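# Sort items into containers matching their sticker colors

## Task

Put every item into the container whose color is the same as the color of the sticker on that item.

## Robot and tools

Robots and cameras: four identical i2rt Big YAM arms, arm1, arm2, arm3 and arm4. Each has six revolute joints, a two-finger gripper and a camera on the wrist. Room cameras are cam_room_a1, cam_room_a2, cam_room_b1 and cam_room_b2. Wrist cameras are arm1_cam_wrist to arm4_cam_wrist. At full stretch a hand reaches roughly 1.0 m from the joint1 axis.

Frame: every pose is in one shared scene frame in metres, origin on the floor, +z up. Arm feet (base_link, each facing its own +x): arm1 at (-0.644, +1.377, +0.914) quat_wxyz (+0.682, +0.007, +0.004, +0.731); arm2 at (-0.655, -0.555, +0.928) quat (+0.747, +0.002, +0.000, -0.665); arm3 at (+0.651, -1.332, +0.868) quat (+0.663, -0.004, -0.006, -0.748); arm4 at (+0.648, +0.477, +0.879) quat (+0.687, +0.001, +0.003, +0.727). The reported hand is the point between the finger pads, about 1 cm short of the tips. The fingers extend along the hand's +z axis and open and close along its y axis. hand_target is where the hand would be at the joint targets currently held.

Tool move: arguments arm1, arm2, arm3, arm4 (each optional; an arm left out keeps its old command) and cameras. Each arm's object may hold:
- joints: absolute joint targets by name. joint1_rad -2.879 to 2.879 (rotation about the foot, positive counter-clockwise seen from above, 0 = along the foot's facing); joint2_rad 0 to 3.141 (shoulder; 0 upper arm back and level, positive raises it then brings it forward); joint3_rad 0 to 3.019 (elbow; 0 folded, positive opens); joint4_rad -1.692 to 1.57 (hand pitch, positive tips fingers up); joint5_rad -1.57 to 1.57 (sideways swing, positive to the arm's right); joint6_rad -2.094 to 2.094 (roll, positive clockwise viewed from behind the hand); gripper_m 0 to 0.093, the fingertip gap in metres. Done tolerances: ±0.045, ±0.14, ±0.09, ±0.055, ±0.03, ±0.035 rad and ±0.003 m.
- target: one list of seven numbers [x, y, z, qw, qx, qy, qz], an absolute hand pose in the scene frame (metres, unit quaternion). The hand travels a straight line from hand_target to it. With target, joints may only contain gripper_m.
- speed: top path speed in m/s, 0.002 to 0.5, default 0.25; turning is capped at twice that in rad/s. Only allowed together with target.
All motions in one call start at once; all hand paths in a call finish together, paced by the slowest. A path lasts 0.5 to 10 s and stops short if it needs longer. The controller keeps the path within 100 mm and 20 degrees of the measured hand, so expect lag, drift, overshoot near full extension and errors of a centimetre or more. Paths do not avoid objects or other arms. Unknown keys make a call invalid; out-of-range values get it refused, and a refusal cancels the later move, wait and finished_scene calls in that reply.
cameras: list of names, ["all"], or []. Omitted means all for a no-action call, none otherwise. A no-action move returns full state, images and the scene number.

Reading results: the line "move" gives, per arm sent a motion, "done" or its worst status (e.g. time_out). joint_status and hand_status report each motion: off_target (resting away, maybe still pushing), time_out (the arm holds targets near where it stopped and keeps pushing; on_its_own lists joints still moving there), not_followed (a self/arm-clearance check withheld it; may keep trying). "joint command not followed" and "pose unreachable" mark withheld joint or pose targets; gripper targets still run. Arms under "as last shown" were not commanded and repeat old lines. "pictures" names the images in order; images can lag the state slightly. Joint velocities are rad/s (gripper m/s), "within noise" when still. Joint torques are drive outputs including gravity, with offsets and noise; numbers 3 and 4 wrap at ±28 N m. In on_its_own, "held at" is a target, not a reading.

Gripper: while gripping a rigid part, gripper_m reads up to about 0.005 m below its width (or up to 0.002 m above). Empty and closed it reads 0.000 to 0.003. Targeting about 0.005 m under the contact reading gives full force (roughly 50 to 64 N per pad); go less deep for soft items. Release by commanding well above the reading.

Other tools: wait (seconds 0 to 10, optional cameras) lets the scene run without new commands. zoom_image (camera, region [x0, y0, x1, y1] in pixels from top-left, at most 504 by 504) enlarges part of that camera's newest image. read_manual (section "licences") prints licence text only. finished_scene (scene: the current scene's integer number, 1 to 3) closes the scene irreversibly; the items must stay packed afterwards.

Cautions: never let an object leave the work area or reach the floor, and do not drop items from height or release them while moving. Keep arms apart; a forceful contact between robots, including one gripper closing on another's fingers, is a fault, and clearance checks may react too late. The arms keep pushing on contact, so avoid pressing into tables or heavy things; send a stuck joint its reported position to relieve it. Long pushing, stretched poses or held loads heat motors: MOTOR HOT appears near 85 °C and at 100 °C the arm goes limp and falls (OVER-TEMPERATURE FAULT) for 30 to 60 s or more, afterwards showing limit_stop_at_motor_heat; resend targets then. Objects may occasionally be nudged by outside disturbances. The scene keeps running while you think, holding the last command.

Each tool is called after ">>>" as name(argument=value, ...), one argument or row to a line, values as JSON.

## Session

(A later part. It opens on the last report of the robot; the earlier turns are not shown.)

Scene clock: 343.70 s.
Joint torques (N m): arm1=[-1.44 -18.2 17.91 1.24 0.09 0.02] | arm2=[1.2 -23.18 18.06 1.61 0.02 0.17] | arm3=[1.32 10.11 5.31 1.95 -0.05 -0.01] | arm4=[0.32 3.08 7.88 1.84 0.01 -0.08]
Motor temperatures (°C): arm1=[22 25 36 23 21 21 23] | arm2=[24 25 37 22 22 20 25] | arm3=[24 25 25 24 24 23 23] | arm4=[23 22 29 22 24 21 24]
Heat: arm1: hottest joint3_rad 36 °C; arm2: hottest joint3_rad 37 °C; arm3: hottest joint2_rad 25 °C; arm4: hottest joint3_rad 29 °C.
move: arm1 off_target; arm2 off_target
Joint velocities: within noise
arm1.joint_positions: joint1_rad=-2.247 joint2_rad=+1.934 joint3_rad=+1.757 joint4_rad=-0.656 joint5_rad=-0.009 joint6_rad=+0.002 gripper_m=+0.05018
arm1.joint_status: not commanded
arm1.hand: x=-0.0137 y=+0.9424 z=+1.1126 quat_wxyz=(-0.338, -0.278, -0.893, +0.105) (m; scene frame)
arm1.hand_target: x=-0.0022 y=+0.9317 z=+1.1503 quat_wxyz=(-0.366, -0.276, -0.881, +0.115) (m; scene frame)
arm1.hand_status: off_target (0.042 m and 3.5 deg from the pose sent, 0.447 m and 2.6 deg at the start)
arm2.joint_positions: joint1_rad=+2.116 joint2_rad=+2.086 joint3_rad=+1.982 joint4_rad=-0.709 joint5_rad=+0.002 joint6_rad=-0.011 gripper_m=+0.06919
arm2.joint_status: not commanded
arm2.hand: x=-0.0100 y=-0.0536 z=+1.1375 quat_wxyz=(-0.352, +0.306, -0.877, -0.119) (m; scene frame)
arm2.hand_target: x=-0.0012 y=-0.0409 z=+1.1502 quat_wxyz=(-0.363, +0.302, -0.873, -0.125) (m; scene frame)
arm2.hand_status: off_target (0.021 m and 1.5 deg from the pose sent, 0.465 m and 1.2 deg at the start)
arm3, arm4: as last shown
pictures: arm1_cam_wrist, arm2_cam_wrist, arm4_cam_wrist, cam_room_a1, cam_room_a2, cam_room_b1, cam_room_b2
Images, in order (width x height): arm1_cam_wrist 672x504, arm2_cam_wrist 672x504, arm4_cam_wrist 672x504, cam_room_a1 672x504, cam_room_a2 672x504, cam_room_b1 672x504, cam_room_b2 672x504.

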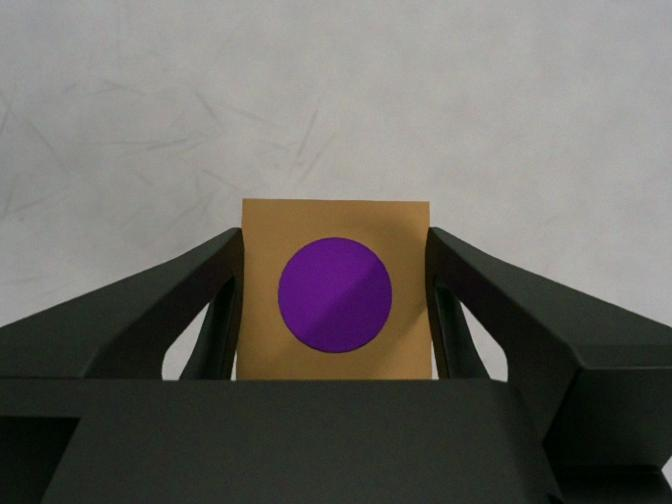

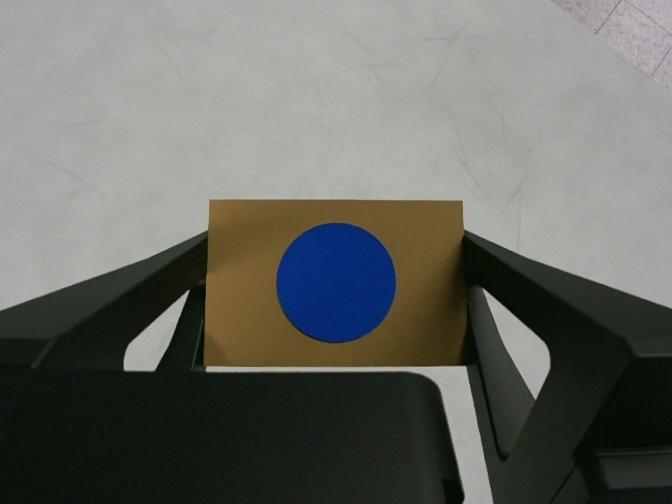

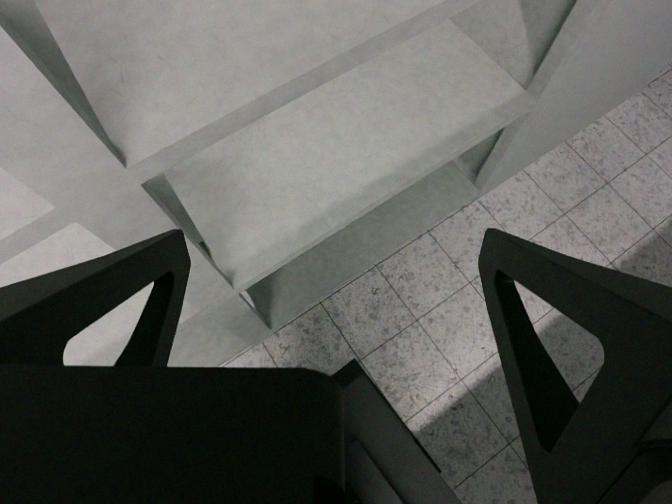

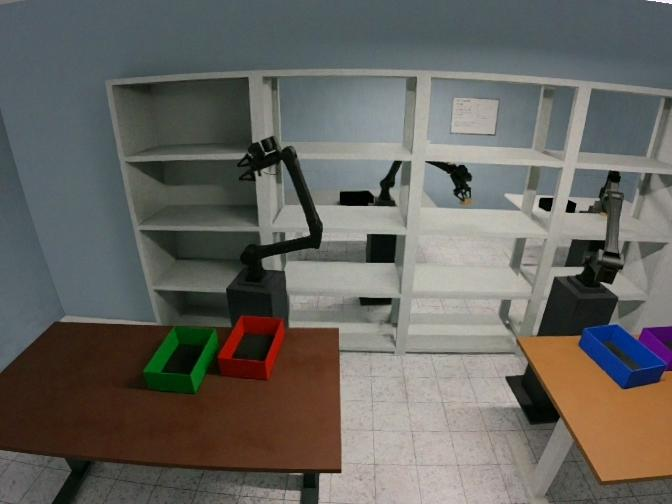

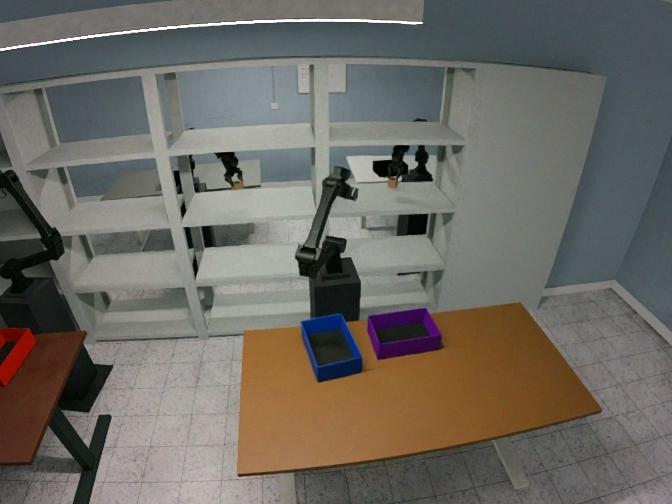

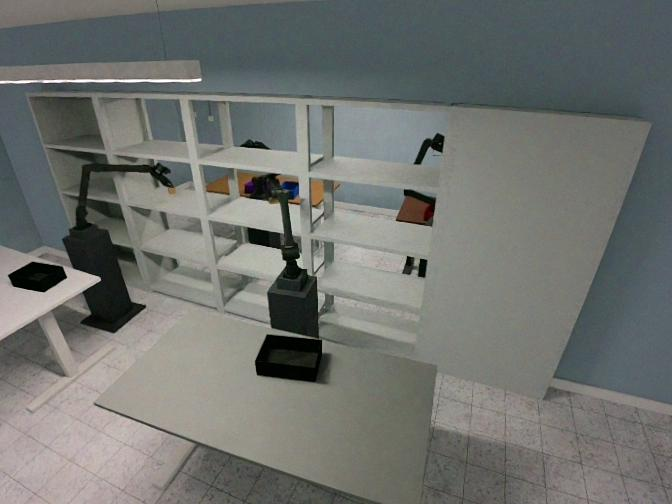

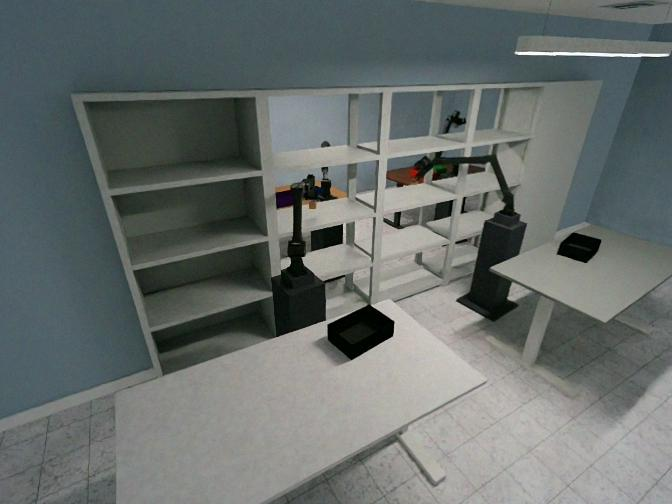

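>>> move(
  arm1={"target":[0.005,0.927,1.09,0.365,0.276,0.8815,-0.1145],"speed":0.1},
  arm2={"target":[0.005,-0.035,1.06,-0.362,0.302,-0.873,-0.125],"speed":0.1},
  cameras=["arm1_cam_wrist","arm2_cam_wrist"],
)

>>> move(
  arm1={"target":[0.005,0.927,1.07,0.365,0.276,0.8815,-0.1145],"speed":0.05},
  arm2={"target":[0.005,-0.035,1.035,-0.362,0.302,-0.873,-0.125],"speed":0.05},
  cameras=["arm1_cam_wrist","arm2_cam_wrist"],
)

Scene clock: 351.90 s.
Joint torques (N m): arm1=[-1.85 -18.84 12.07 2.4 0.08 0.07] | arm2=[1.26 -23.94 11.7 3.07 0.07 0.18] | arm3=[1.26 10.05 5.34 1.96 -0.05 -0.01] | arm4=[0.21 2.9 7.88 1.87 0.03 -0.09]
Motor temperatures (°C): arm1=[22 26 36 23 21 21 23] | arm2=[24 25 39 22 22 20 25] | arm3=[24 25 25 24 24 23 23] | arm4=[23 22 29 22 24 21 24]
Heat: arm1: hottest joint3_rad 36 °C; arm2: hottest joint3_rad 39 °C; arm3: hottest joint2_rad 25 °C; arm4: hottest joint3_rad 29 °C.
move: arm1 done; arm2 off_target
Joint velocities: within noise
arm1.joint_positions: joint1_rad=-2.247 joint2_rad=+1.981 joint3_rad=+1.747 joint4_rad=-0.560 joint5_rad=-0.008 joint6_rad=+0.002 gripper_m=+0.05018
arm1.joint_status: not commanded
arm1.hand: x=+0.0004 y=+0.9322 z=+1.0878 quat_wxyz=(-0.355, -0.276, -0.886, +0.110) (m; scene frame)
arm1.hand_target: x=+0.0049 y=+0.9273 z=+1.0900 quat_wxyz=(-0.365, -0.276, -0.882, +0.114) (m; scene frame)
arm1.hand_status: done (0.007 m and 1.4 deg from the pose sent, 0.033 m and 3.6 deg at the start)
arm2.joint_positions: joint1_rad=+2.116 joint2_rad=+2.155 joint3_rad=+1.936 joint4_rad=-0.555 joint5_rad=+0.002 joint6_rad=-0.011 gripper_m=+0.06919
arm2.joint_status: not commanded
arm2.hand: x=+0.0055 y=-0.0414 z=+1.0835 quat_wxyz=(-0.369, +0.304, -0.870, -0.125) (m; scene frame)
arm2.hand_target: x=+0.0043 y=-0.0356 z=+1.0602 quat_wxyz=(-0.362, +0.302, -0.873, -0.125) (m; scene frame)
arm2.hand_status: off_target (0.024 m and 0.9 deg from the pose sent, 0.081 m and 1.5 deg at the start)
arm3, arm4: as last shown
pictures: arm1_cam_wrist, arm2_cam_wrist
Images, in order (width x height): arm1_cam_wrist 672x504, arm2_cam_wrist 672x504.

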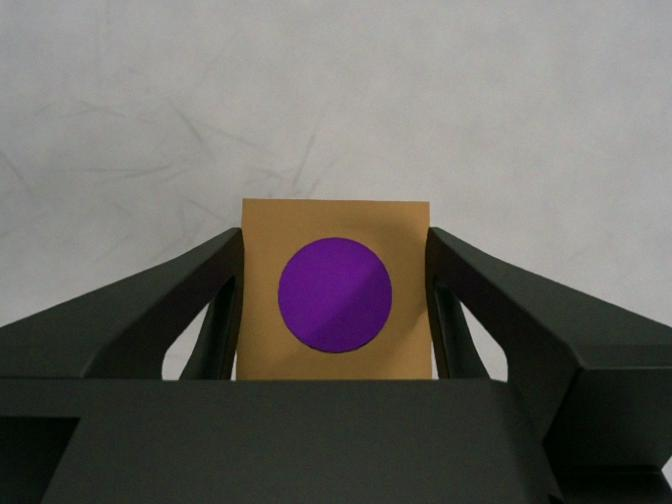

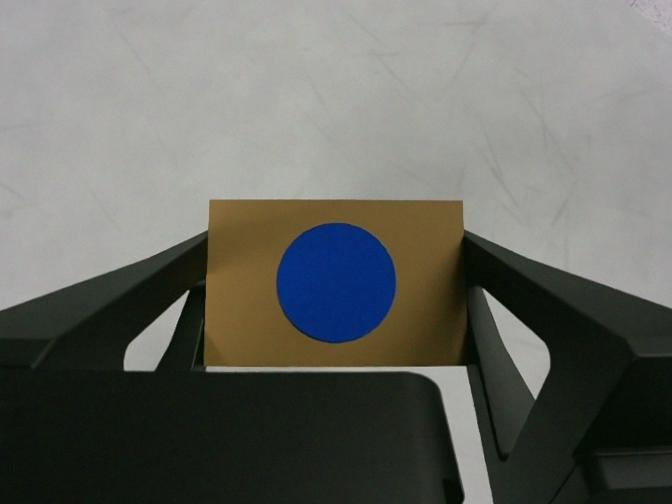

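Scene clock: 352.93 s.
Joint torques (N m): arm1=[-1.61 -17.79 11.85 2.43 0.08 0.04] | arm2=[1.32 -23.24 11.02 3.12 0.08 0.19] | arm3=[1.14 10.17 5.34 1.98 -0.06 -0.01] | arm4=[0.09 2.9 8.09 1.85 -0.01 -0.1]
Motor temperatures (°C): arm1=[21 26 36 23 21 21 23] | arm2=[24 25 38 22 22 20 25] | arm3=[24 25 25 24 24 23 23] | arm4=[23 22 29 22 24 21 24]
Heat: arm1: hottest joint3_rad 36 °C; arm2: hottest joint3_rad 38 °C; arm3: hottest joint2_rad 25 °C; arm4: hottest joint3_rad 29 °C.
move: arm1 done; arm2 off_target
Joint velocities: within noise
arm1.joint_positions: joint1_rad=-2.247 joint2_rad=+1.995 joint3_rad=+1.717 joint4_rad=-0.515 joint5_rad=-0.008 joint6_rad=+0.002 gripper_m=+0.05018
arm1.joint_status: not commanded
arm1.hand: x=+0.0005 y=+0.9319 z=+1.0691 quat_wxyz=(-0.356, -0.276, -0.886, +0.111) (m; scene frame)
arm1.hand_target: x=+0.0049 y=+0.9272 z=+1.0700 quat_wxyz=(-0.365, -0.276, -0.882, +0.114) (m; scene frame)
arm1.hand_status: done (0.007 m and 1.3 deg from the pose sent, 0.019 m and 1.4 deg at the start)
arm2.joint_positions: joint1_rad=+2.116 joint2_rad=+2.165 joint3_rad=+1.908 joint4_rad=-0.503 joint5_rad=+0.002 joint6_rad=-0.011 gripper_m=+0.06919
arm2.joint_status: not commanded
arm2.hand: x=+0.0069 y=-0.0403 z=+1.0693 quat_wxyz=(-0.375, +0.303, -0.867, -0.127) (m; scene frame)
arm2.hand_target: x=+0.0038 y=-0.0361 z=+1.0354 quat_wxyz=(-0.362, +0.302, -0.873, -0.125) (m; scene frame)
arm2.hand_status: off_target (0.035 m and 1.7 deg from the pose sent, 0.049 m and 0.9 deg at the start)
arm3.joint_positions: joint1_rad=+0.075 joint2_rad=+0.276 joint3_rad=+1.523 joint4_rad=-1.599 joint5_rad=-0.185 joint6_rad=-0.597 gripper_m=+0.09396
arm3.joint_status: not commanded
arm3.hand: x=+0.6806 y=-1.3526 z=+1.4445 quat_wxyz=(-0.326, -0.350, -0.735, +0.481) (m; scene frame)
arm3.hand_target: x=+0.6807 y=-1.3504 z=+1.4501 quat_wxyz=(-0.328, -0.347, -0.731, +0.487) (m; scene frame)
arm3.hand_status: not commanded
arm4: as last shown
pictures: arm1_cam_wrist, arm2_cam_wrist
Images, in order (width x height): arm1_cam_wrist 672x504, arm2_cam_wrist 672x504.

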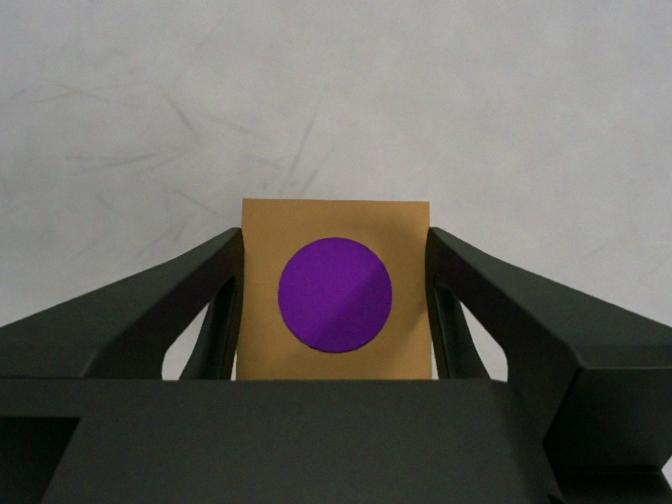

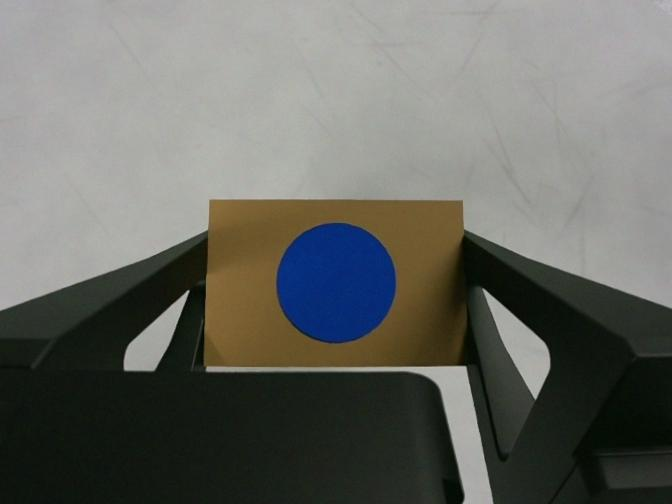

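>>> move(
  arm1={"target":[0.005,0.927,1.05,0.365,0.276,0.8815,-0.1145],"speed":0.05},
  arm2={"target":[0.005,-0.035,1.015,-0.362,0.302,-0.873,-0.125],"speed":0.05},
  cameras=["arm1_cam_wrist","arm2_cam_wrist"],
)

>>> move(
  arm1={"target":[0.005,0.927,1.035,0.365,0.276,0.8815,-0.1145],"speed":0.05},
  arm2={"target":[0.005,-0.035,1.0,-0.362,0.302,-0.873,-0.125],"speed":0.05},
  cameras=["arm1_cam_wrist","arm2_cam_wrist"],
)

Scene clock: 359.30 s.
Joint torques (N m): arm1=[-2.37 -18.14 11.56 2.26 0.08 0.08] | arm2=[1.2 -23.53 11 3.1 0.08 0.18] | arm3=[1.2 10.11 5.35 1.98 -0.05 -0.01] | arm4=[0.15 3.14 8.06 2 0 -0.1]
Motor temperatures (°C): arm1=[21 26 36 23 21 21 23] | arm2=[24 26 37 22 22 20 25] | arm3=[24 25 25 24 24 23 23] | arm4=[23 22 29 22 24 21 24]
Heat: arm1: hottest joint3_rad 36 °C; arm2: hottest joint3_rad 37 °C; arm3: hottest joint2_rad 25 °C; arm4: hottest joint3_rad 29 °C.
move: arm1 done; arm2 off_target
Joint velocities: within noise
arm1.joint_positions: joint1_rad=-2.247 joint2_rad=+2.008 joint3_rad=+1.691 joint4_rad=-0.468 joint5_rad=-0.007 joint6_rad=+0.002 gripper_m=+0.05018
arm1.joint_status: not commanded
arm1.hand: x=+0.0012 y=+0.9312 z=+1.0535 quat_wxyz=(-0.359, -0.275, -0.885, +0.112) (m; scene frame)
arm1.hand_target: x=+0.0049 y=+0.9272 z=+1.0499 quat_wxyz=(-0.365, -0.276, -0.882, +0.114) (m; scene frame)
arm1.hand_status: done (0.007 m and 0.8 deg from the pose sent, 0.020 m and 1.3 deg at the start)
arm2.joint_positions: joint1_rad=+2.116 joint2_rad=+2.184 joint3_rad=+1.885 joint4_rad=-0.463 joint5_rad=+0.002 joint6_rad=-0.011 gripper_m=+0.06919
arm2.joint_status: not commanded
arm2.hand: x=+0.0075 y=-0.0398 z=+1.0481 quat_wxyz=(-0.374, +0.303, -0.867, -0.126) (m; scene frame)
arm2.hand_target: x=+0.0038 y=-0.0360 z=+1.0155 quat_wxyz=(-0.362, +0.302, -0.873, -0.125) (m; scene frame)
arm2.hand_status: off_target (0.034 m and 1.6 deg from the pose sent, 0.055 m and 1.7 deg at the start)
arm3, arm4: as last shown
pictures: arm1_cam_wrist, arm2_cam_wrist
Images, in order (width x height): arm1_cam_wrist 672x504, arm2_cam_wrist 672x504.

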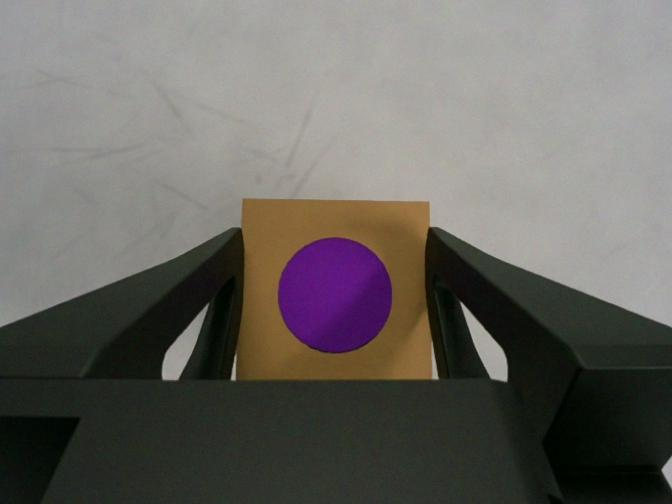

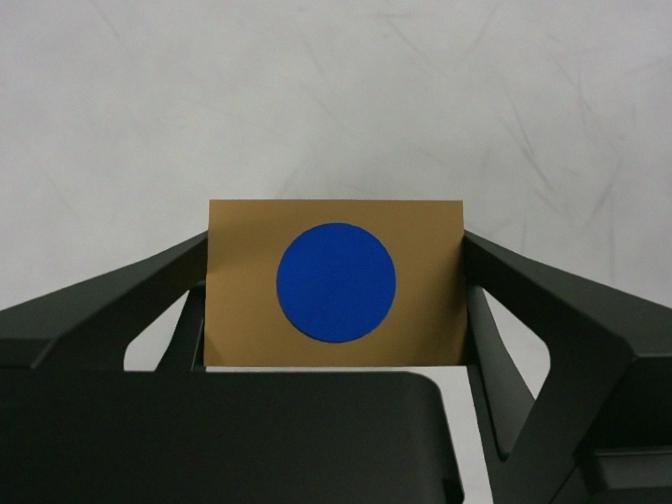

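Scene clock: 360.33 s.
Joint torques (N m): arm1=[-2.2 -16.26 10.78 2.32 0.11 0.09] | arm2=[1.2 -23.47 10.82 3.06 0.08 0.18] | arm3=[1.26 10.17 5.33 1.94 -0.06 -0.01] | arm4=[-0.56 2.73 8.02 1.99 -0.01 -0.05]
Motor temperatures (°C): arm1=[21 26 36 23 21 21 23] | arm2=[24 26 37 22 22 20 25] | arm3=[24 25 25 24 24 23 23] | arm4=[23 22 29 22 24 21 24]
Heat: arm1: hottest joint3_rad 36 °C; arm2: hottest joint3_rad 37 °C; arm3: hottest joint2_rad 25 °C; arm4: hottest joint3_rad 29 °C.
move: arm1 off_target; arm2 off_target
Joint velocities: within noise
arm1.joint_positions: joint1_rad=-2.247 joint2_rad=+2.008 joint3_rad=+1.679 joint4_rad=-0.434 joint5_rad=-0.007 joint6_rad=+0.002 gripper_m=+0.05018
arm1.joint_status: not commanded
arm1.hand: x=+0.0030 y=+0.9298 z=+1.0529 quat_wxyz=(-0.369, -0.274, -0.881, +0.115) (m; scene frame)
arm1.hand_target: x=+0.0045 y=+0.9275 z=+1.0350 quat_wxyz=(-0.365, -0.276, -0.882, +0.115) (m; scene frame)
arm1.hand_status: off_target (0.018 m and 0.5 deg from the pose sent, 0.019 m and 0.8 deg at the start)
arm2.joint_positions: joint1_rad=+2.116 joint2_rad=+2.197 joint3_rad=+1.871 joint4_rad=-0.431 joint5_rad=+0.002 joint6_rad=-0.011 gripper_m=+0.06919
arm2.joint_status: not commanded
arm2.hand: x=+0.0084 y=-0.0391 z=+1.0357 quat_wxyz=(-0.376, +0.302, -0.866, -0.127) (m; scene frame)
arm2.hand_target: x=+0.0037 y=-0.0361 z=+1.0004 quat_wxyz=(-0.362, +0.302, -0.873, -0.125) (m; scene frame)
arm2.hand_status: off_target (0.036 m and 1.8 deg from the pose sent, 0.048 m and 1.6 deg at the start)
arm3, arm4: as last shown
pictures: arm1_cam_wrist, arm2_cam_wrist
Images, in order (width x height): arm1_cam_wrist 672x504, arm2_cam_wrist 672x504.

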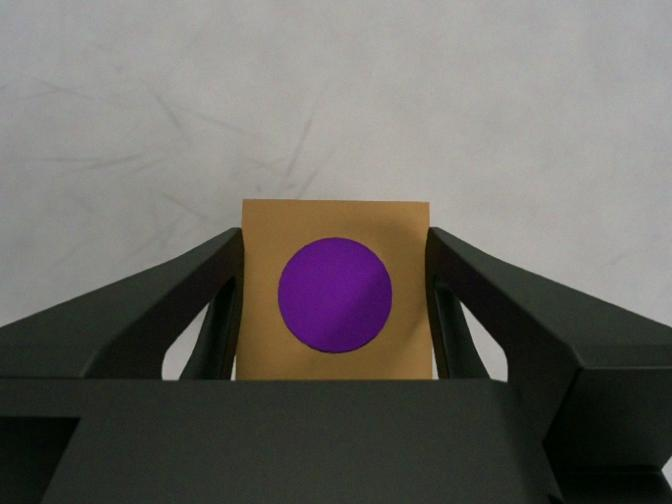

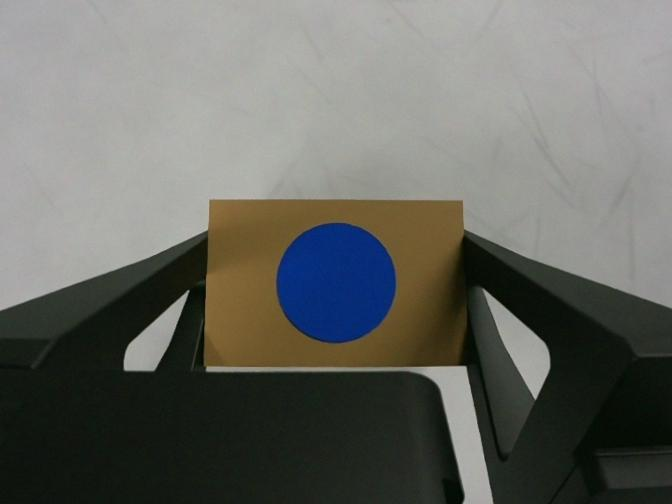

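>>> move(
  arm1={"target":[0.005,0.927,1.047,0.365,0.276,0.8815,-0.1145],"speed":0.05},
  arm2={"target":[0.005,-0.035,0.985,-0.362,0.302,-0.873,-0.125],"speed":0.05},
  cameras=["arm1_cam_wrist","arm2_cam_wrist"],
)

>>> move(
  arm1={"joints":{"gripper_m":0.093}},
  arm2={"target":[0.005,-0.035,0.972,-0.362,0.302,-0.873,-0.125],"speed":0.05},
  cameras=["arm1_cam_wrist","arm2_cam_wrist"],
)

Scene clock: 365.93 s.
Joint torques (N m): arm1=[-2.14 -17.03 12.37 1.26 0.07 0.06] | arm2=[1.26 -22.07 10.18 3.03 0.08 0.17] | arm3=[1.14 9.99 5.37 1.95 -0.05 0] | arm4=[0.09 3.02 8.06 1.85 0.02 -0.1]
Motor temperatures (°C): arm1=[21 26 35 23 21 21 23] | arm2=[24 26 36 23 22 20 25] | arm3=[24 25 25 24 24 23 23] | arm4=[23 22 29 22 24 21 24]
Heat: arm1: hottest joint3_rad 35 °C; arm2: hottest joint3_rad 36 °C; arm3: hottest joint2_rad 25 °C; arm4: hottest joint3_rad 29 °C.
move: arm1 done; arm2 off_target
Joint velocities: within noise
arm1.joint_positions: joint1_rad=-2.247 joint2_rad=+2.008 joint3_rad=+1.679 joint4_rad=-0.434 joint5_rad=-0.007 joint6_rad=+0.002 gripper_m=+0.05018
arm1.joint_status: not commanded
arm1.hand: x=+0.0030 y=+0.9298 z=+1.0529 quat_wxyz=(-0.369, -0.274, -0.881, +0.115) (m; scene frame)
arm1.hand_target: x=+0.0049 y=+0.9272 z=+1.0469 quat_wxyz=(-0.365, -0.276, -0.882, +0.115) (m; scene frame)
arm1.hand_status: done (0.007 m and 0.5 deg from the pose sent, 0.007 m and 0.5 deg at the start)
arm2.joint_positions: joint1_rad=+2.116 joint2_rad=+2.198 joint3_rad=+1.861 joint4_rad=-0.399 joint5_rad=+0.002 joint6_rad=-0.011 gripper_m=+0.06919
arm2.joint_status: not commanded
arm2.hand: x=+0.0103 y=-0.0376 z=+1.0357 quat_wxyz=(-0.386, +0.301, -0.862, -0.130) (m; scene frame)
arm2.hand_target: x=+0.0029 y=-0.0369 z=+0.9860 quat_wxyz=(-0.362, +0.302, -0.873, -0.125) (m; scene frame)
arm2.hand_status: off_target (0.051 m and 3.1 deg from the pose sent, 0.051 m and 1.8 deg at the start)
arm3: as last shown
arm4.joint_positions: joint1_rad=+1.042 joint2_rad=+0.198 joint3_rad=+0.828 joint4_rad=-1.194 joint5_rad=+0.118 joint6_rad=+0.073 gripper_m=+0.09405
arm4.joint_status: not commanded
arm4.hand: x=+0.4980 y=+0.5796 z=+1.2443 quat_wxyz=(-0.144, +0.833, -0.264, -0.464) (m; scene frame)
arm4.hand_target: x=+0.5000 y=+0.5798 z=+1.2499 quat_wxyz=(-0.150, +0.826, -0.260, -0.477) (m; scene frame)
arm4.hand_status: not commanded
pictures: arm1_cam_wrist, arm2_cam_wrist
Images, in order (width x height): arm1_cam_wrist 672x504, arm2_cam_wrist 672x504.

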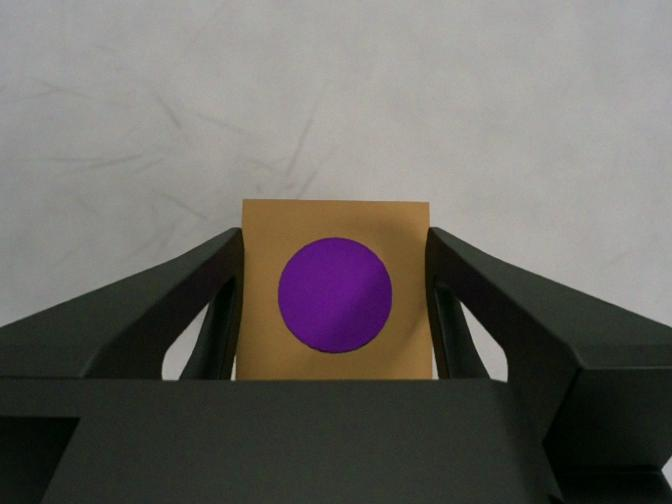

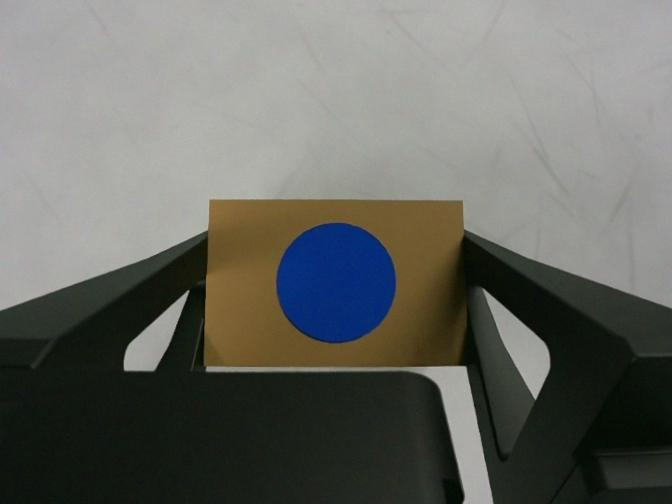

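Scene clock: 366.90 s.
Joint torques (N m): arm1=[-1.9 -17.67 12.38 1.31 0.08 0.04] | arm2=[1.08 -21.25 9.72 2.91 0.08 0.17] | arm3=[1.26 10.11 5.34 1.98 -0.05 -0.01] | arm4=[-0.03 3.43 8.08 1.92 0 -0.08]
Motor temperatures (°C): arm1=[21 27 35 23 21 21 23] | arm2=[24 26 36 23 22 20 25] | arm3=[24 25 25 24 24 23 23] | arm4=[23 22 29 22 24 21 24]
Heat: arm1: hottest joint3_rad 35 °C; arm2: hottest joint3_rad 36 °C; arm3: hottest joint2_rad 25 °C; arm4: hottest joint3_rad 29 °C.
move: arm1 done; arm2 off_target
Joint velocities: within noise
arm1.joint_positions: joint1_rad=-2.247 joint2_rad=+2.008 joint3_rad=+1.679 joint4_rad=-0.434 joint5_rad=-0.007 joint6_rad=+0.002 gripper_m=+0.09296
arm1.joint_status: all done
arm1.hand: x=+0.0030 y=+0.9298 z=+1.0529 quat_wxyz=(-0.369, -0.274, -0.881, +0.115) (m; scene frame)
arm1.hand_target: x=+0.0049 y=+0.9272 z=+1.0471 quat_wxyz=(-0.365, -0.276, -0.882, +0.115) (m; scene frame)
arm1.hand_status: not commanded
arm2.joint_positions: joint1_rad=+2.116 joint2_rad=+2.198 joint3_rad=+1.852 joint4_rad=-0.369 joint5_rad=+0.002 joint6_rad=-0.011 gripper_m=+0.06919
arm2.joint_status: not commanded
arm2.hand: x=+0.0120 y=-0.0363 z=+1.0357 quat_wxyz=(-0.394, +0.300, -0.858, -0.133) (m; scene frame)
arm2.hand_target: x=+0.0019 y=-0.0376 z=+0.9738 quat_wxyz=(-0.362, +0.302, -0.873, -0.125) (m; scene frame)
arm2.hand_status: off_target (0.064 m and 4.2 deg from the pose sent, 0.064 m and 3.1 deg at the start)
arm3, arm4: as last shown
pictures: arm1_cam_wrist, arm2_cam_wrist
Images, in order (width x height): arm1_cam_wrist 672x504, arm2_cam_wrist 672x504.

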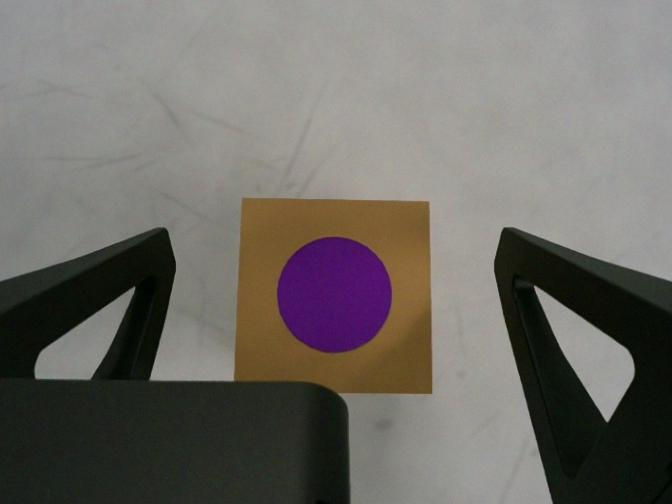

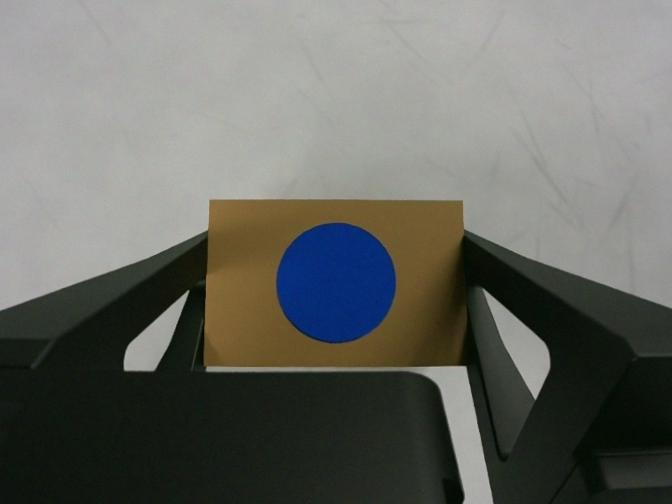

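>>> move(
  arm1={"target":[-0.36,1.18,1.25,0.365,0.276,0.8815,-0.1145],"speed":0.2},
  arm2={"target":[0.002,-0.037,1.008,-0.362,0.302,-0.873,-0.125],"speed":0.05},
  cameras=["arm1_cam_wrist","arm2_cam_wrist"],
)

>>> move(
  arm2={"joints":{"gripper_m":0.093}},
)

>>> move(
  arm2={"target":[-0.36,-0.323,1.25,-0.362,0.302,-0.873,-0.125],"speed":0.2},
  cameras=["all"],
)

Scene clock: 375.43 s.
Joint torques (N m): arm1=[-2.32 0.26 11.99 1.16 0 -0.03] | arm2=[1.38 -24.35 12.26 0.73 0.1 0.18] | arm3=[1.2 10.05 5.31 1.92 -0.05 -0.01] | arm4=[-0.21 2.9 8.13 1.98 -0.01 -0.1]
Motor temperatures (°C): arm1=[21 27 35 23 21 21 23] | arm2=[24 26 35 22 22 20 25] | arm3=[24 25 25 24 24 23 23] | arm4=[23 22 29 22 24 21 24]
Heat: arm1: hottest joint3_rad 35 °C; arm2: hottest joint3_rad 35 °C; arm3: hottest joint2_rad 25 °C; arm4: hottest joint3_rad 29 °C.
move: arm1 done; arm2 off_target
Joint velocities: within noise
arm1.joint_positions: joint1_rad=-2.248 joint2_rad=+0.735 joint3_rad=+0.942 joint4_rad=-0.964 joint5_rad=-0.012 joint6_rad=+0.002 gripper_m=+0.09296
arm1.joint_status: not commanded
arm1.hand: x=-0.3580 y=+1.1830 z=+1.2522 quat_wxyz=(-0.372, -0.273, -0.880, +0.114) (m; scene frame)
arm1.hand_target: x=-0.3600 y=+1.1800 z=+1.2500 quat_wxyz=(-0.365, -0.276, -0.882, +0.115) (m; scene frame)
arm1.hand_status: done (0.004 m and 0.9 deg from the pose sent, 0.483 m and 0.5 deg at the start)
arm2.joint_positions: joint1_rad=+2.116 joint2_rad=+2.195 joint3_rad=+1.848 joint4_rad=-0.382 joint5_rad=+0.002 joint6_rad=-0.011 gripper_m=+0.06919
arm2.joint_status: not commanded
arm2.hand: x=+0.0095 y=-0.0382 z=+1.0337 quat_wxyz=(-0.388, +0.301, -0.861, -0.131) (m; scene frame)
arm2.hand_target: x=+0.0016 y=-0.0374 z=+1.0083 quat_wxyz=(-0.362, +0.302, -0.873, -0.125) (m; scene frame)
arm2.hand_status: off_target (0.027 m and 3.4 deg from the pose sent, 0.029 m and 4.2 deg at the start)
arm3, arm4: as last shown
pictures: arm1_cam_wrist, arm2_cam_wrist
Images, in order (width x height): arm1_cam_wrist 672x504, arm2_cam_wrist 672x504.

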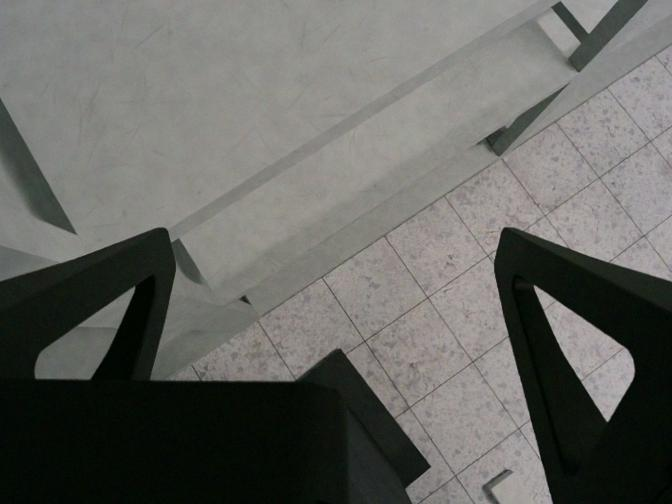

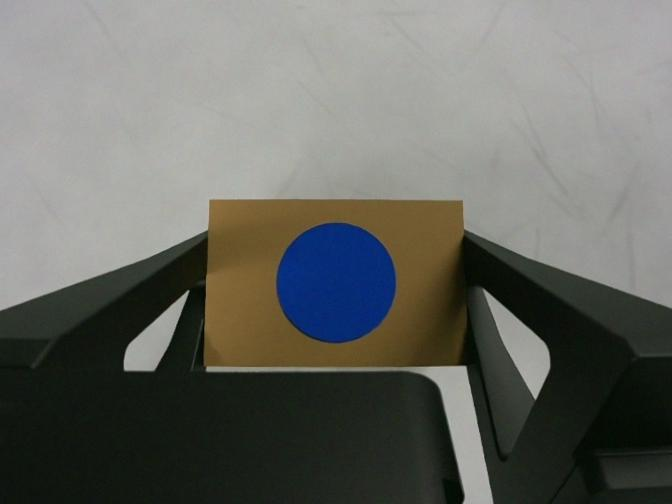

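Scene clock: 375.93 s.
Joint torques (N m): arm1=[-2.55 0.26 12.08 1.03 -0.07 -0.04] | arm2=[1.32 -24.12 12.21 1.63 0.09 0.18] | arm3=[1.2 9.99 5.33 1.96 -0.04 -0.01] | arm4=[-0.21 2.9 8.05 2 -0.01 -0.07]
Motor temperatures (°C): arm1=[21 27 35 23 21 21 23] | arm2=[24 26 35 22 22 20 25] | arm3=[24 25 25 24 24 23 23] | arm4=[23 22 29 22 24 21 24]
Heat: arm1: hottest joint3_rad 35 °C; arm2: hottest joint3_rad 35 °C; arm3: hottest joint2_rad 25 °C; arm4: hottest joint3_rad 29 °C.
move: arm2 done
Joint velocities: within noise
arm1, arm3, arm4: as last shown
arm2.joint_positions: joint1_rad=+2.116 joint2_rad=+2.196 joint3_rad=+1.848 joint4_rad=-0.406 joint5_rad=+0.002 joint6_rad=-0.011 gripper_m=+0.09292
arm2.joint_status: all done
arm2.hand: x=+0.0064 y=-0.0406 z=+1.0284 quat_wxyz=(-0.378, +0.302, -0.866, -0.128) (m; scene frame)
arm2.hand_target: x=+0.0016 y=-0.0375 z=+1.0083 quat_wxyz=(-0.362, +0.302, -0.873, -0.125) (m; scene frame)
arm2.hand_status: not commanded
pictures: none

Scene clock: 379.20 s.
Joint torques (N m): arm1=[-3.02 0.21 11.86 1.16 -0.04 -0.04] | arm2=[1.49 -4.66 10.97 1.68 0.14 0.17] | arm3=[1.26 10.17 5.34 1.96 -0.05 -0.01] | arm4=[0.03 3.19 8.02 1.96 -0.01 -0.1]
Motor temperatures (°C): arm1=[21 27 35 23 21 21 23] | arm2=[24 26 35 22 22 20 25] | arm3=[24 25 25 24 24 23 23] | arm4=[23 22 29 22 24 21 24]
Heat: arm1: hottest joint3_rad 35 °C; arm2: hottest joint3_rad 35 °C; arm3: hottest joint2_rad 25 °C; arm4: hottest joint3_rad 29 °C.
move: arm2 off_target
Joint velocities: within noise
arm1, arm3, arm4: as last shown
arm2.joint_positions: joint1_rad=+2.116 joint2_rad=+0.837 joint3_rad=+0.961 joint4_rad=-0.873 joint5_rad=+0.002 joint6_rad=-0.008 gripper_m=+0.09292
arm2.joint_status: not commanded
arm2.hand: x=-0.3560 y=-0.3237 z=+1.2648 quat_wxyz=(-0.380, +0.301, -0.865, -0.129) (m; scene frame)
arm2.hand_target: x=-0.3601 y=-0.3232 z=+1.2502 quat_wxyz=(-0.362, +0.302, -0.873, -0.125) (m; scene frame)
arm2.hand_status: off_target (0.015 m and 2.2 deg from the pose sent, 0.513 m and 2.0 deg at the start)
pictures: arm1_cam_wrist, arm2_cam_wrist, arm3_cam_wrist, arm4_cam_wrist, cam_room_a1, cam_room_a2, cam_room_b1, cam_room_b2
Images, in order (width x height): arm1_cam_wrist 672x504, arm2_cam_wrist 672x504, arm3_cam_wrist 672x504, arm4_cam_wrist 672x504, cam_room_a1 672x504, cam_room_a2 672x504, cam_room_b1 672x504, cam_room_b2 672x504.

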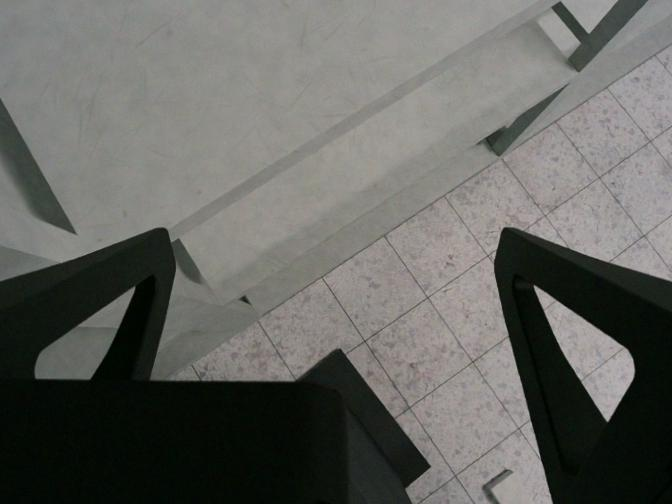

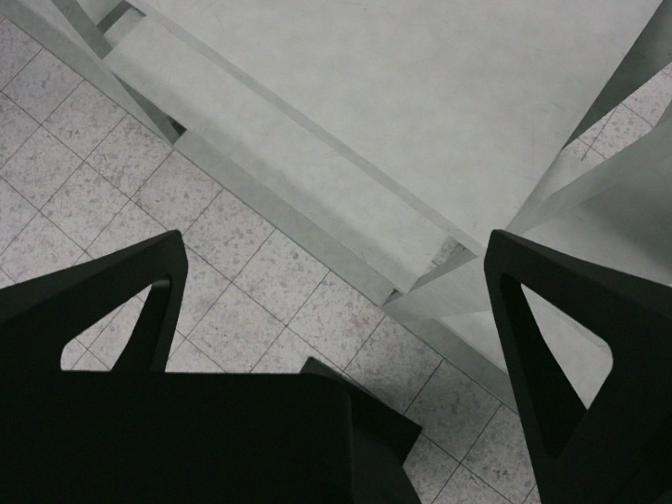

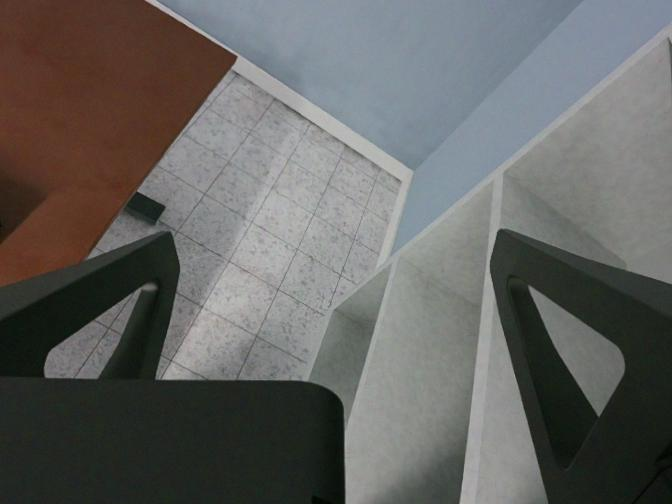

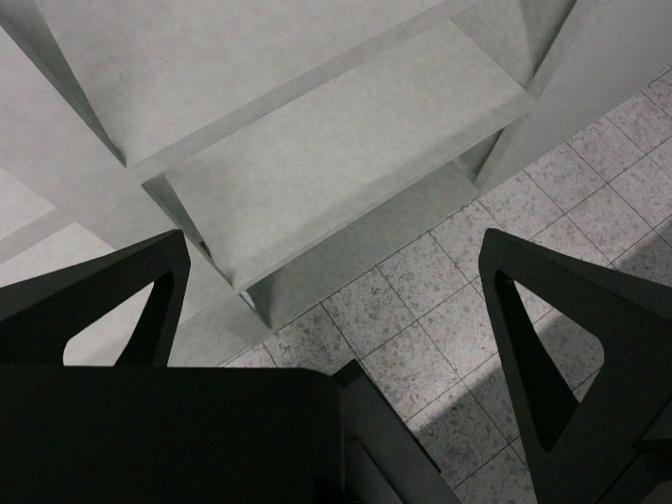

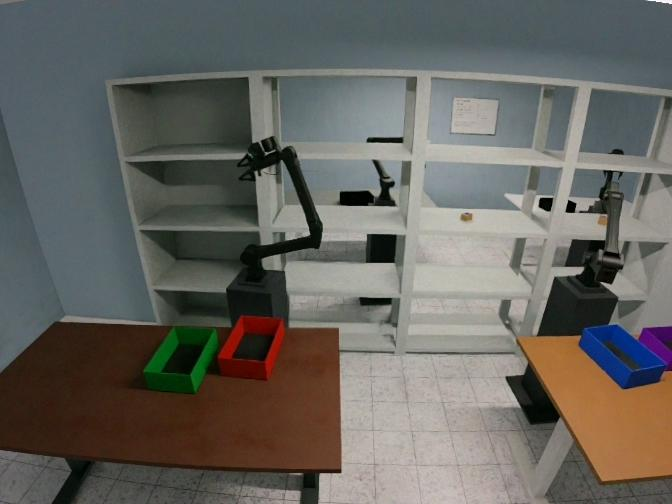

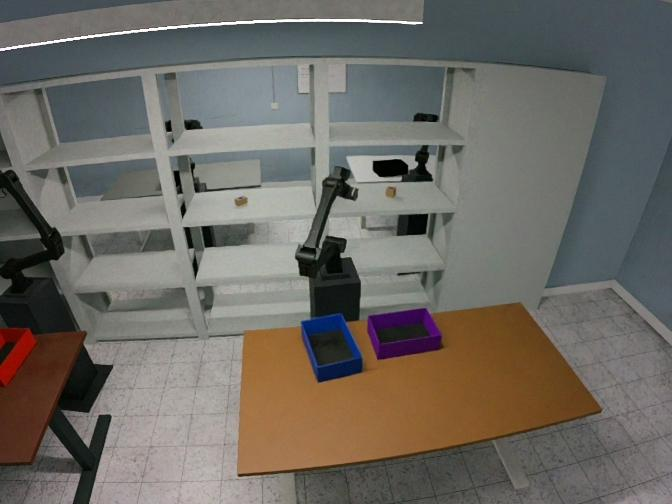

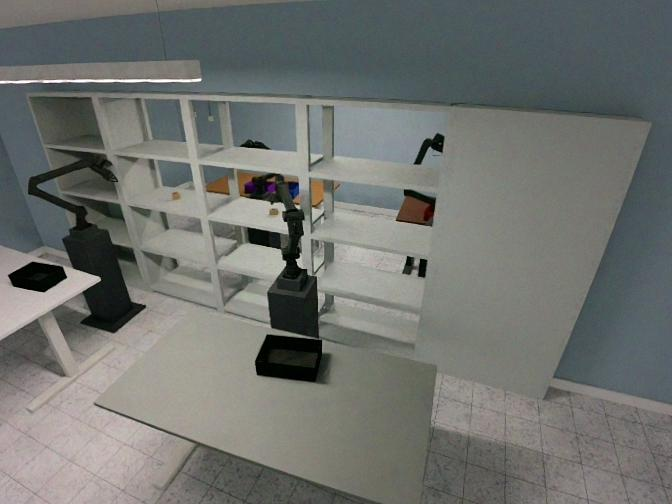

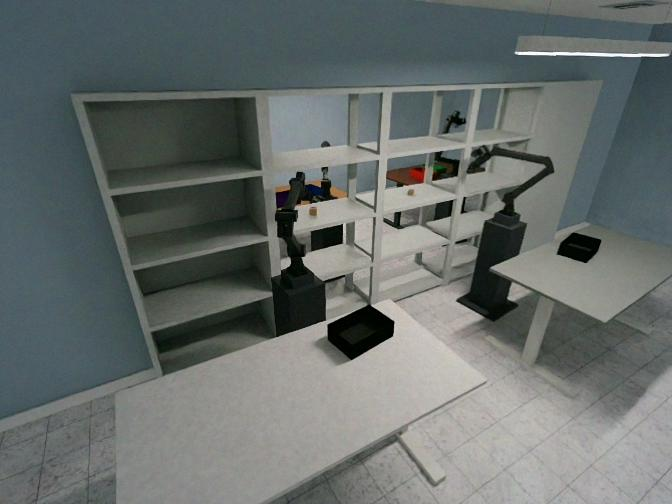

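>>> move(
  arm4={"target":[0.36,0.68,1.22,-0.1145,0.8815,-0.276,-0.365],"speed":0.25},
)

>>> move(
  arm4={"target":[0.12,0.848,1.17,-0.1145,0.8815,-0.276,-0.365],"speed":0.25},
  cameras=["arm4_cam_wrist"],
)

Scene clock: 386.40 s.
Joint torques (N m): arm1=[-3.08 0.26 11.78 1.11 -0.02 -0.02] | arm2=[1.55 -4.48 11.03 1.68 0.13 0.17] | arm3=[1.32 10.17 5.33 1.96 -0.04 -0.01] | arm4=[0.5 -4.07 13.45 1.63 -0.03 -0.07]
Motor temperatures (°C): arm1=[21 26 36 23 21 21 23] | arm2=[24 26 35 22 22 20 25] | arm3=[24 25 25 24 24 23 23] | arm4=[23 22 30 22 24 21 24]
Heat: arm1: hottest joint3_rad 36 °C; arm2: hottest joint3_rad 35 °C; arm3: hottest joint2_rad 25 °C; arm4: hottest joint3_rad 30 °C.
move: arm4 off_target
Joint velocities: within noise
arm1, arm2: as last shown
arm3.joint_positions: joint1_rad=+0.075 joint2_rad=+0.276 joint3_rad=+1.523 joint4_rad=-1.599 joint5_rad=-0.185 joint6_rad=-0.597 gripper_m=+0.09396
arm3.joint_status: not commanded
arm3.hand: x=+0.6806 y=-1.3526 z=+1.4445 quat_wxyz=(-0.326, -0.350, -0.735, +0.481) (m; scene frame)
arm3.hand_target: x=+0.6807 y=-1.3504 z=+1.4501 quat_wxyz=(-0.328, -0.347, -0.731, +0.487) (m; scene frame)
arm3.hand_status: not commanded
arm4.joint_positions: joint1_rad=+0.921 joint2_rad=+0.787 joint3_rad=+0.909 joint4_rad=-0.987 joint5_rad=+0.012 joint6_rad=+0.013 gripper_m=+0.09405
arm4.joint_status: not commanded
arm4.hand: x=+0.3667 y=+0.6720 z=+1.1846 quat_wxyz=(-0.102, +0.894, -0.283, -0.332) (m; scene frame)
arm4.hand_target: x=+0.3615 y=+0.6788 z=+1.2196 quat_wxyz=(-0.115, +0.882, -0.276, -0.365) (m; scene frame)
arm4.hand_status: off_target (0.037 m and 4.4 deg from the pose sent, 0.172 m and 13.1 deg at the start)
pictures: none

Scene clock: 388.27 s.
Joint torques (N m): arm1=[-3.02 0.44 11.84 1.21 -0.08 -0.07] | arm2=[1.49 -4.6 10.96 1.65 0.14 0.18] | arm3=[1.2 10.17 5.33 1.98 -0.05 -0.01] | arm4=[-0.03 -15.74 13.33 1.43 -0.06 -0.09]
Motor temperatures (°C): arm1=[21 26 36 23 21 21 23] | arm2=[24 26 35 22 22 20 25] | arm3=[24 25 25 24 24 23 23] | arm4=[23 22 30 22 24 21 24]
Heat: arm1: hottest joint3_rad 36 °C; arm2: hottest joint3_rad 35 °C; arm3: hottest joint2_rad 25 °C; arm4: hottest joint3_rad 30 °C.
move: arm4 off_target
Joint velocities: within noise
arm1, arm2, arm3: as last shown
arm4.joint_positions: joint1_rad=+0.915 joint2_rad=+1.559 joint3_rad=+1.399 joint4_rad=-0.682 joint5_rad=+0.007 joint6_rad=+0.009 gripper_m=+0.09405
arm4.joint_status: not commanded
arm4.hand: x=+0.1320 y=+0.8336 z=+1.1445 quat_wxyz=(-0.105, +0.890, -0.282, -0.342) (m; scene frame)
arm4.hand_target: x=+0.1216 y=+0.8470 z=+1.1700 quat_wxyz=(-0.115, +0.882, -0.276, -0.365) (m; scene frame)
arm4.hand_status: off_target (0.032 m and 3.2 deg from the pose sent, 0.303 m and 4.4 deg at the start)
pictures: arm4_cam_wrist
Images, in order (width x height): arm4_cam_wrist 672x504.

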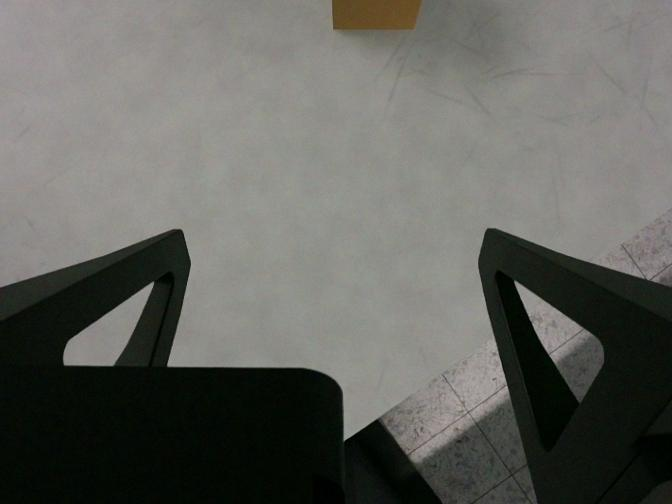

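>>> move(
  arm4={"target":[0.078,0.907,1.135,-0.1145,0.8815,-0.276,-0.365],"speed":0.2},
  cameras=["arm4_cam_wrist"],
)

Scene clock: 394.30 s.
Joint torques (N m): arm1=[-2.9 -0.03 11.74 1.32 -0.05 -0.03] | arm2=[1.49 -4.37 10.99 1.7 0.14 0.17] | arm3=[1.14 10.11 5.34 1.96 -0.05 -0.01] | arm4=[0.79 -19.02 13.18 1.36 -0.08 -0.08]
Motor temperatures (°C): arm1=[21 26 36 23 21 21 23] | arm2=[24 26 35 22 22 20 24] | arm3=[24 25 25 24 24 23 23] | arm4=[23 22 32 22 24 21 24]
Heat: arm1: hottest joint3_rad 36 °C; arm2: hottest joint3_rad 35 °C; arm3: hottest joint2_rad 25 °C; arm4: hottest joint3_rad 32 °C.
move: arm4 off_target
Joint velocities: within noise
arm1, arm2, arm3: as last shown
arm4.joint_positions: joint1_rad=+0.867 joint2_rad=+1.751 joint3_rad=+1.550 joint4_rad=-0.642 joint5_rad=-0.022 joint6_rad=-0.020 gripper_m=+0.09405
arm4.joint_status: not commanded
arm4.hand: x=+0.0920 y=+0.8953 z=+1.1099 quat_wxyz=(-0.105, +0.889, -0.285, -0.341) (m; scene frame)
arm4.hand_target: x=+0.0794 y=+0.9058 z=+1.1352 quat_wxyz=(-0.115, +0.882, -0.276, -0.365) (m; scene frame)
arm4.hand_status: off_target (0.031 m and 3.3 deg from the pose sent, 0.092 m and 3.1 deg at the start)
pictures: arm4_cam_wrist
Images, in order (width x height): arm4_cam_wrist 672x504.

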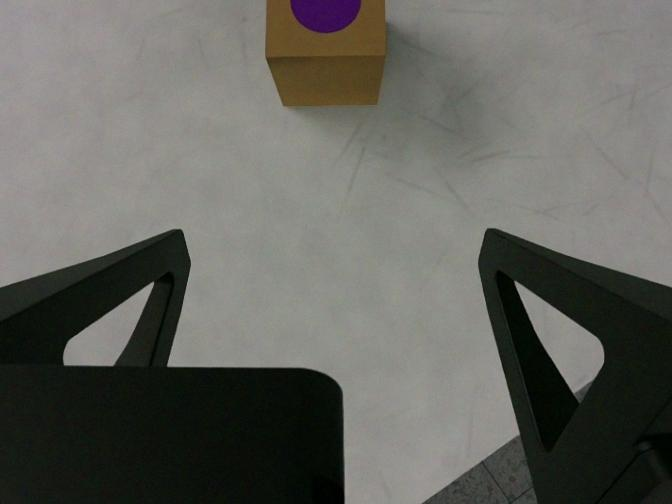

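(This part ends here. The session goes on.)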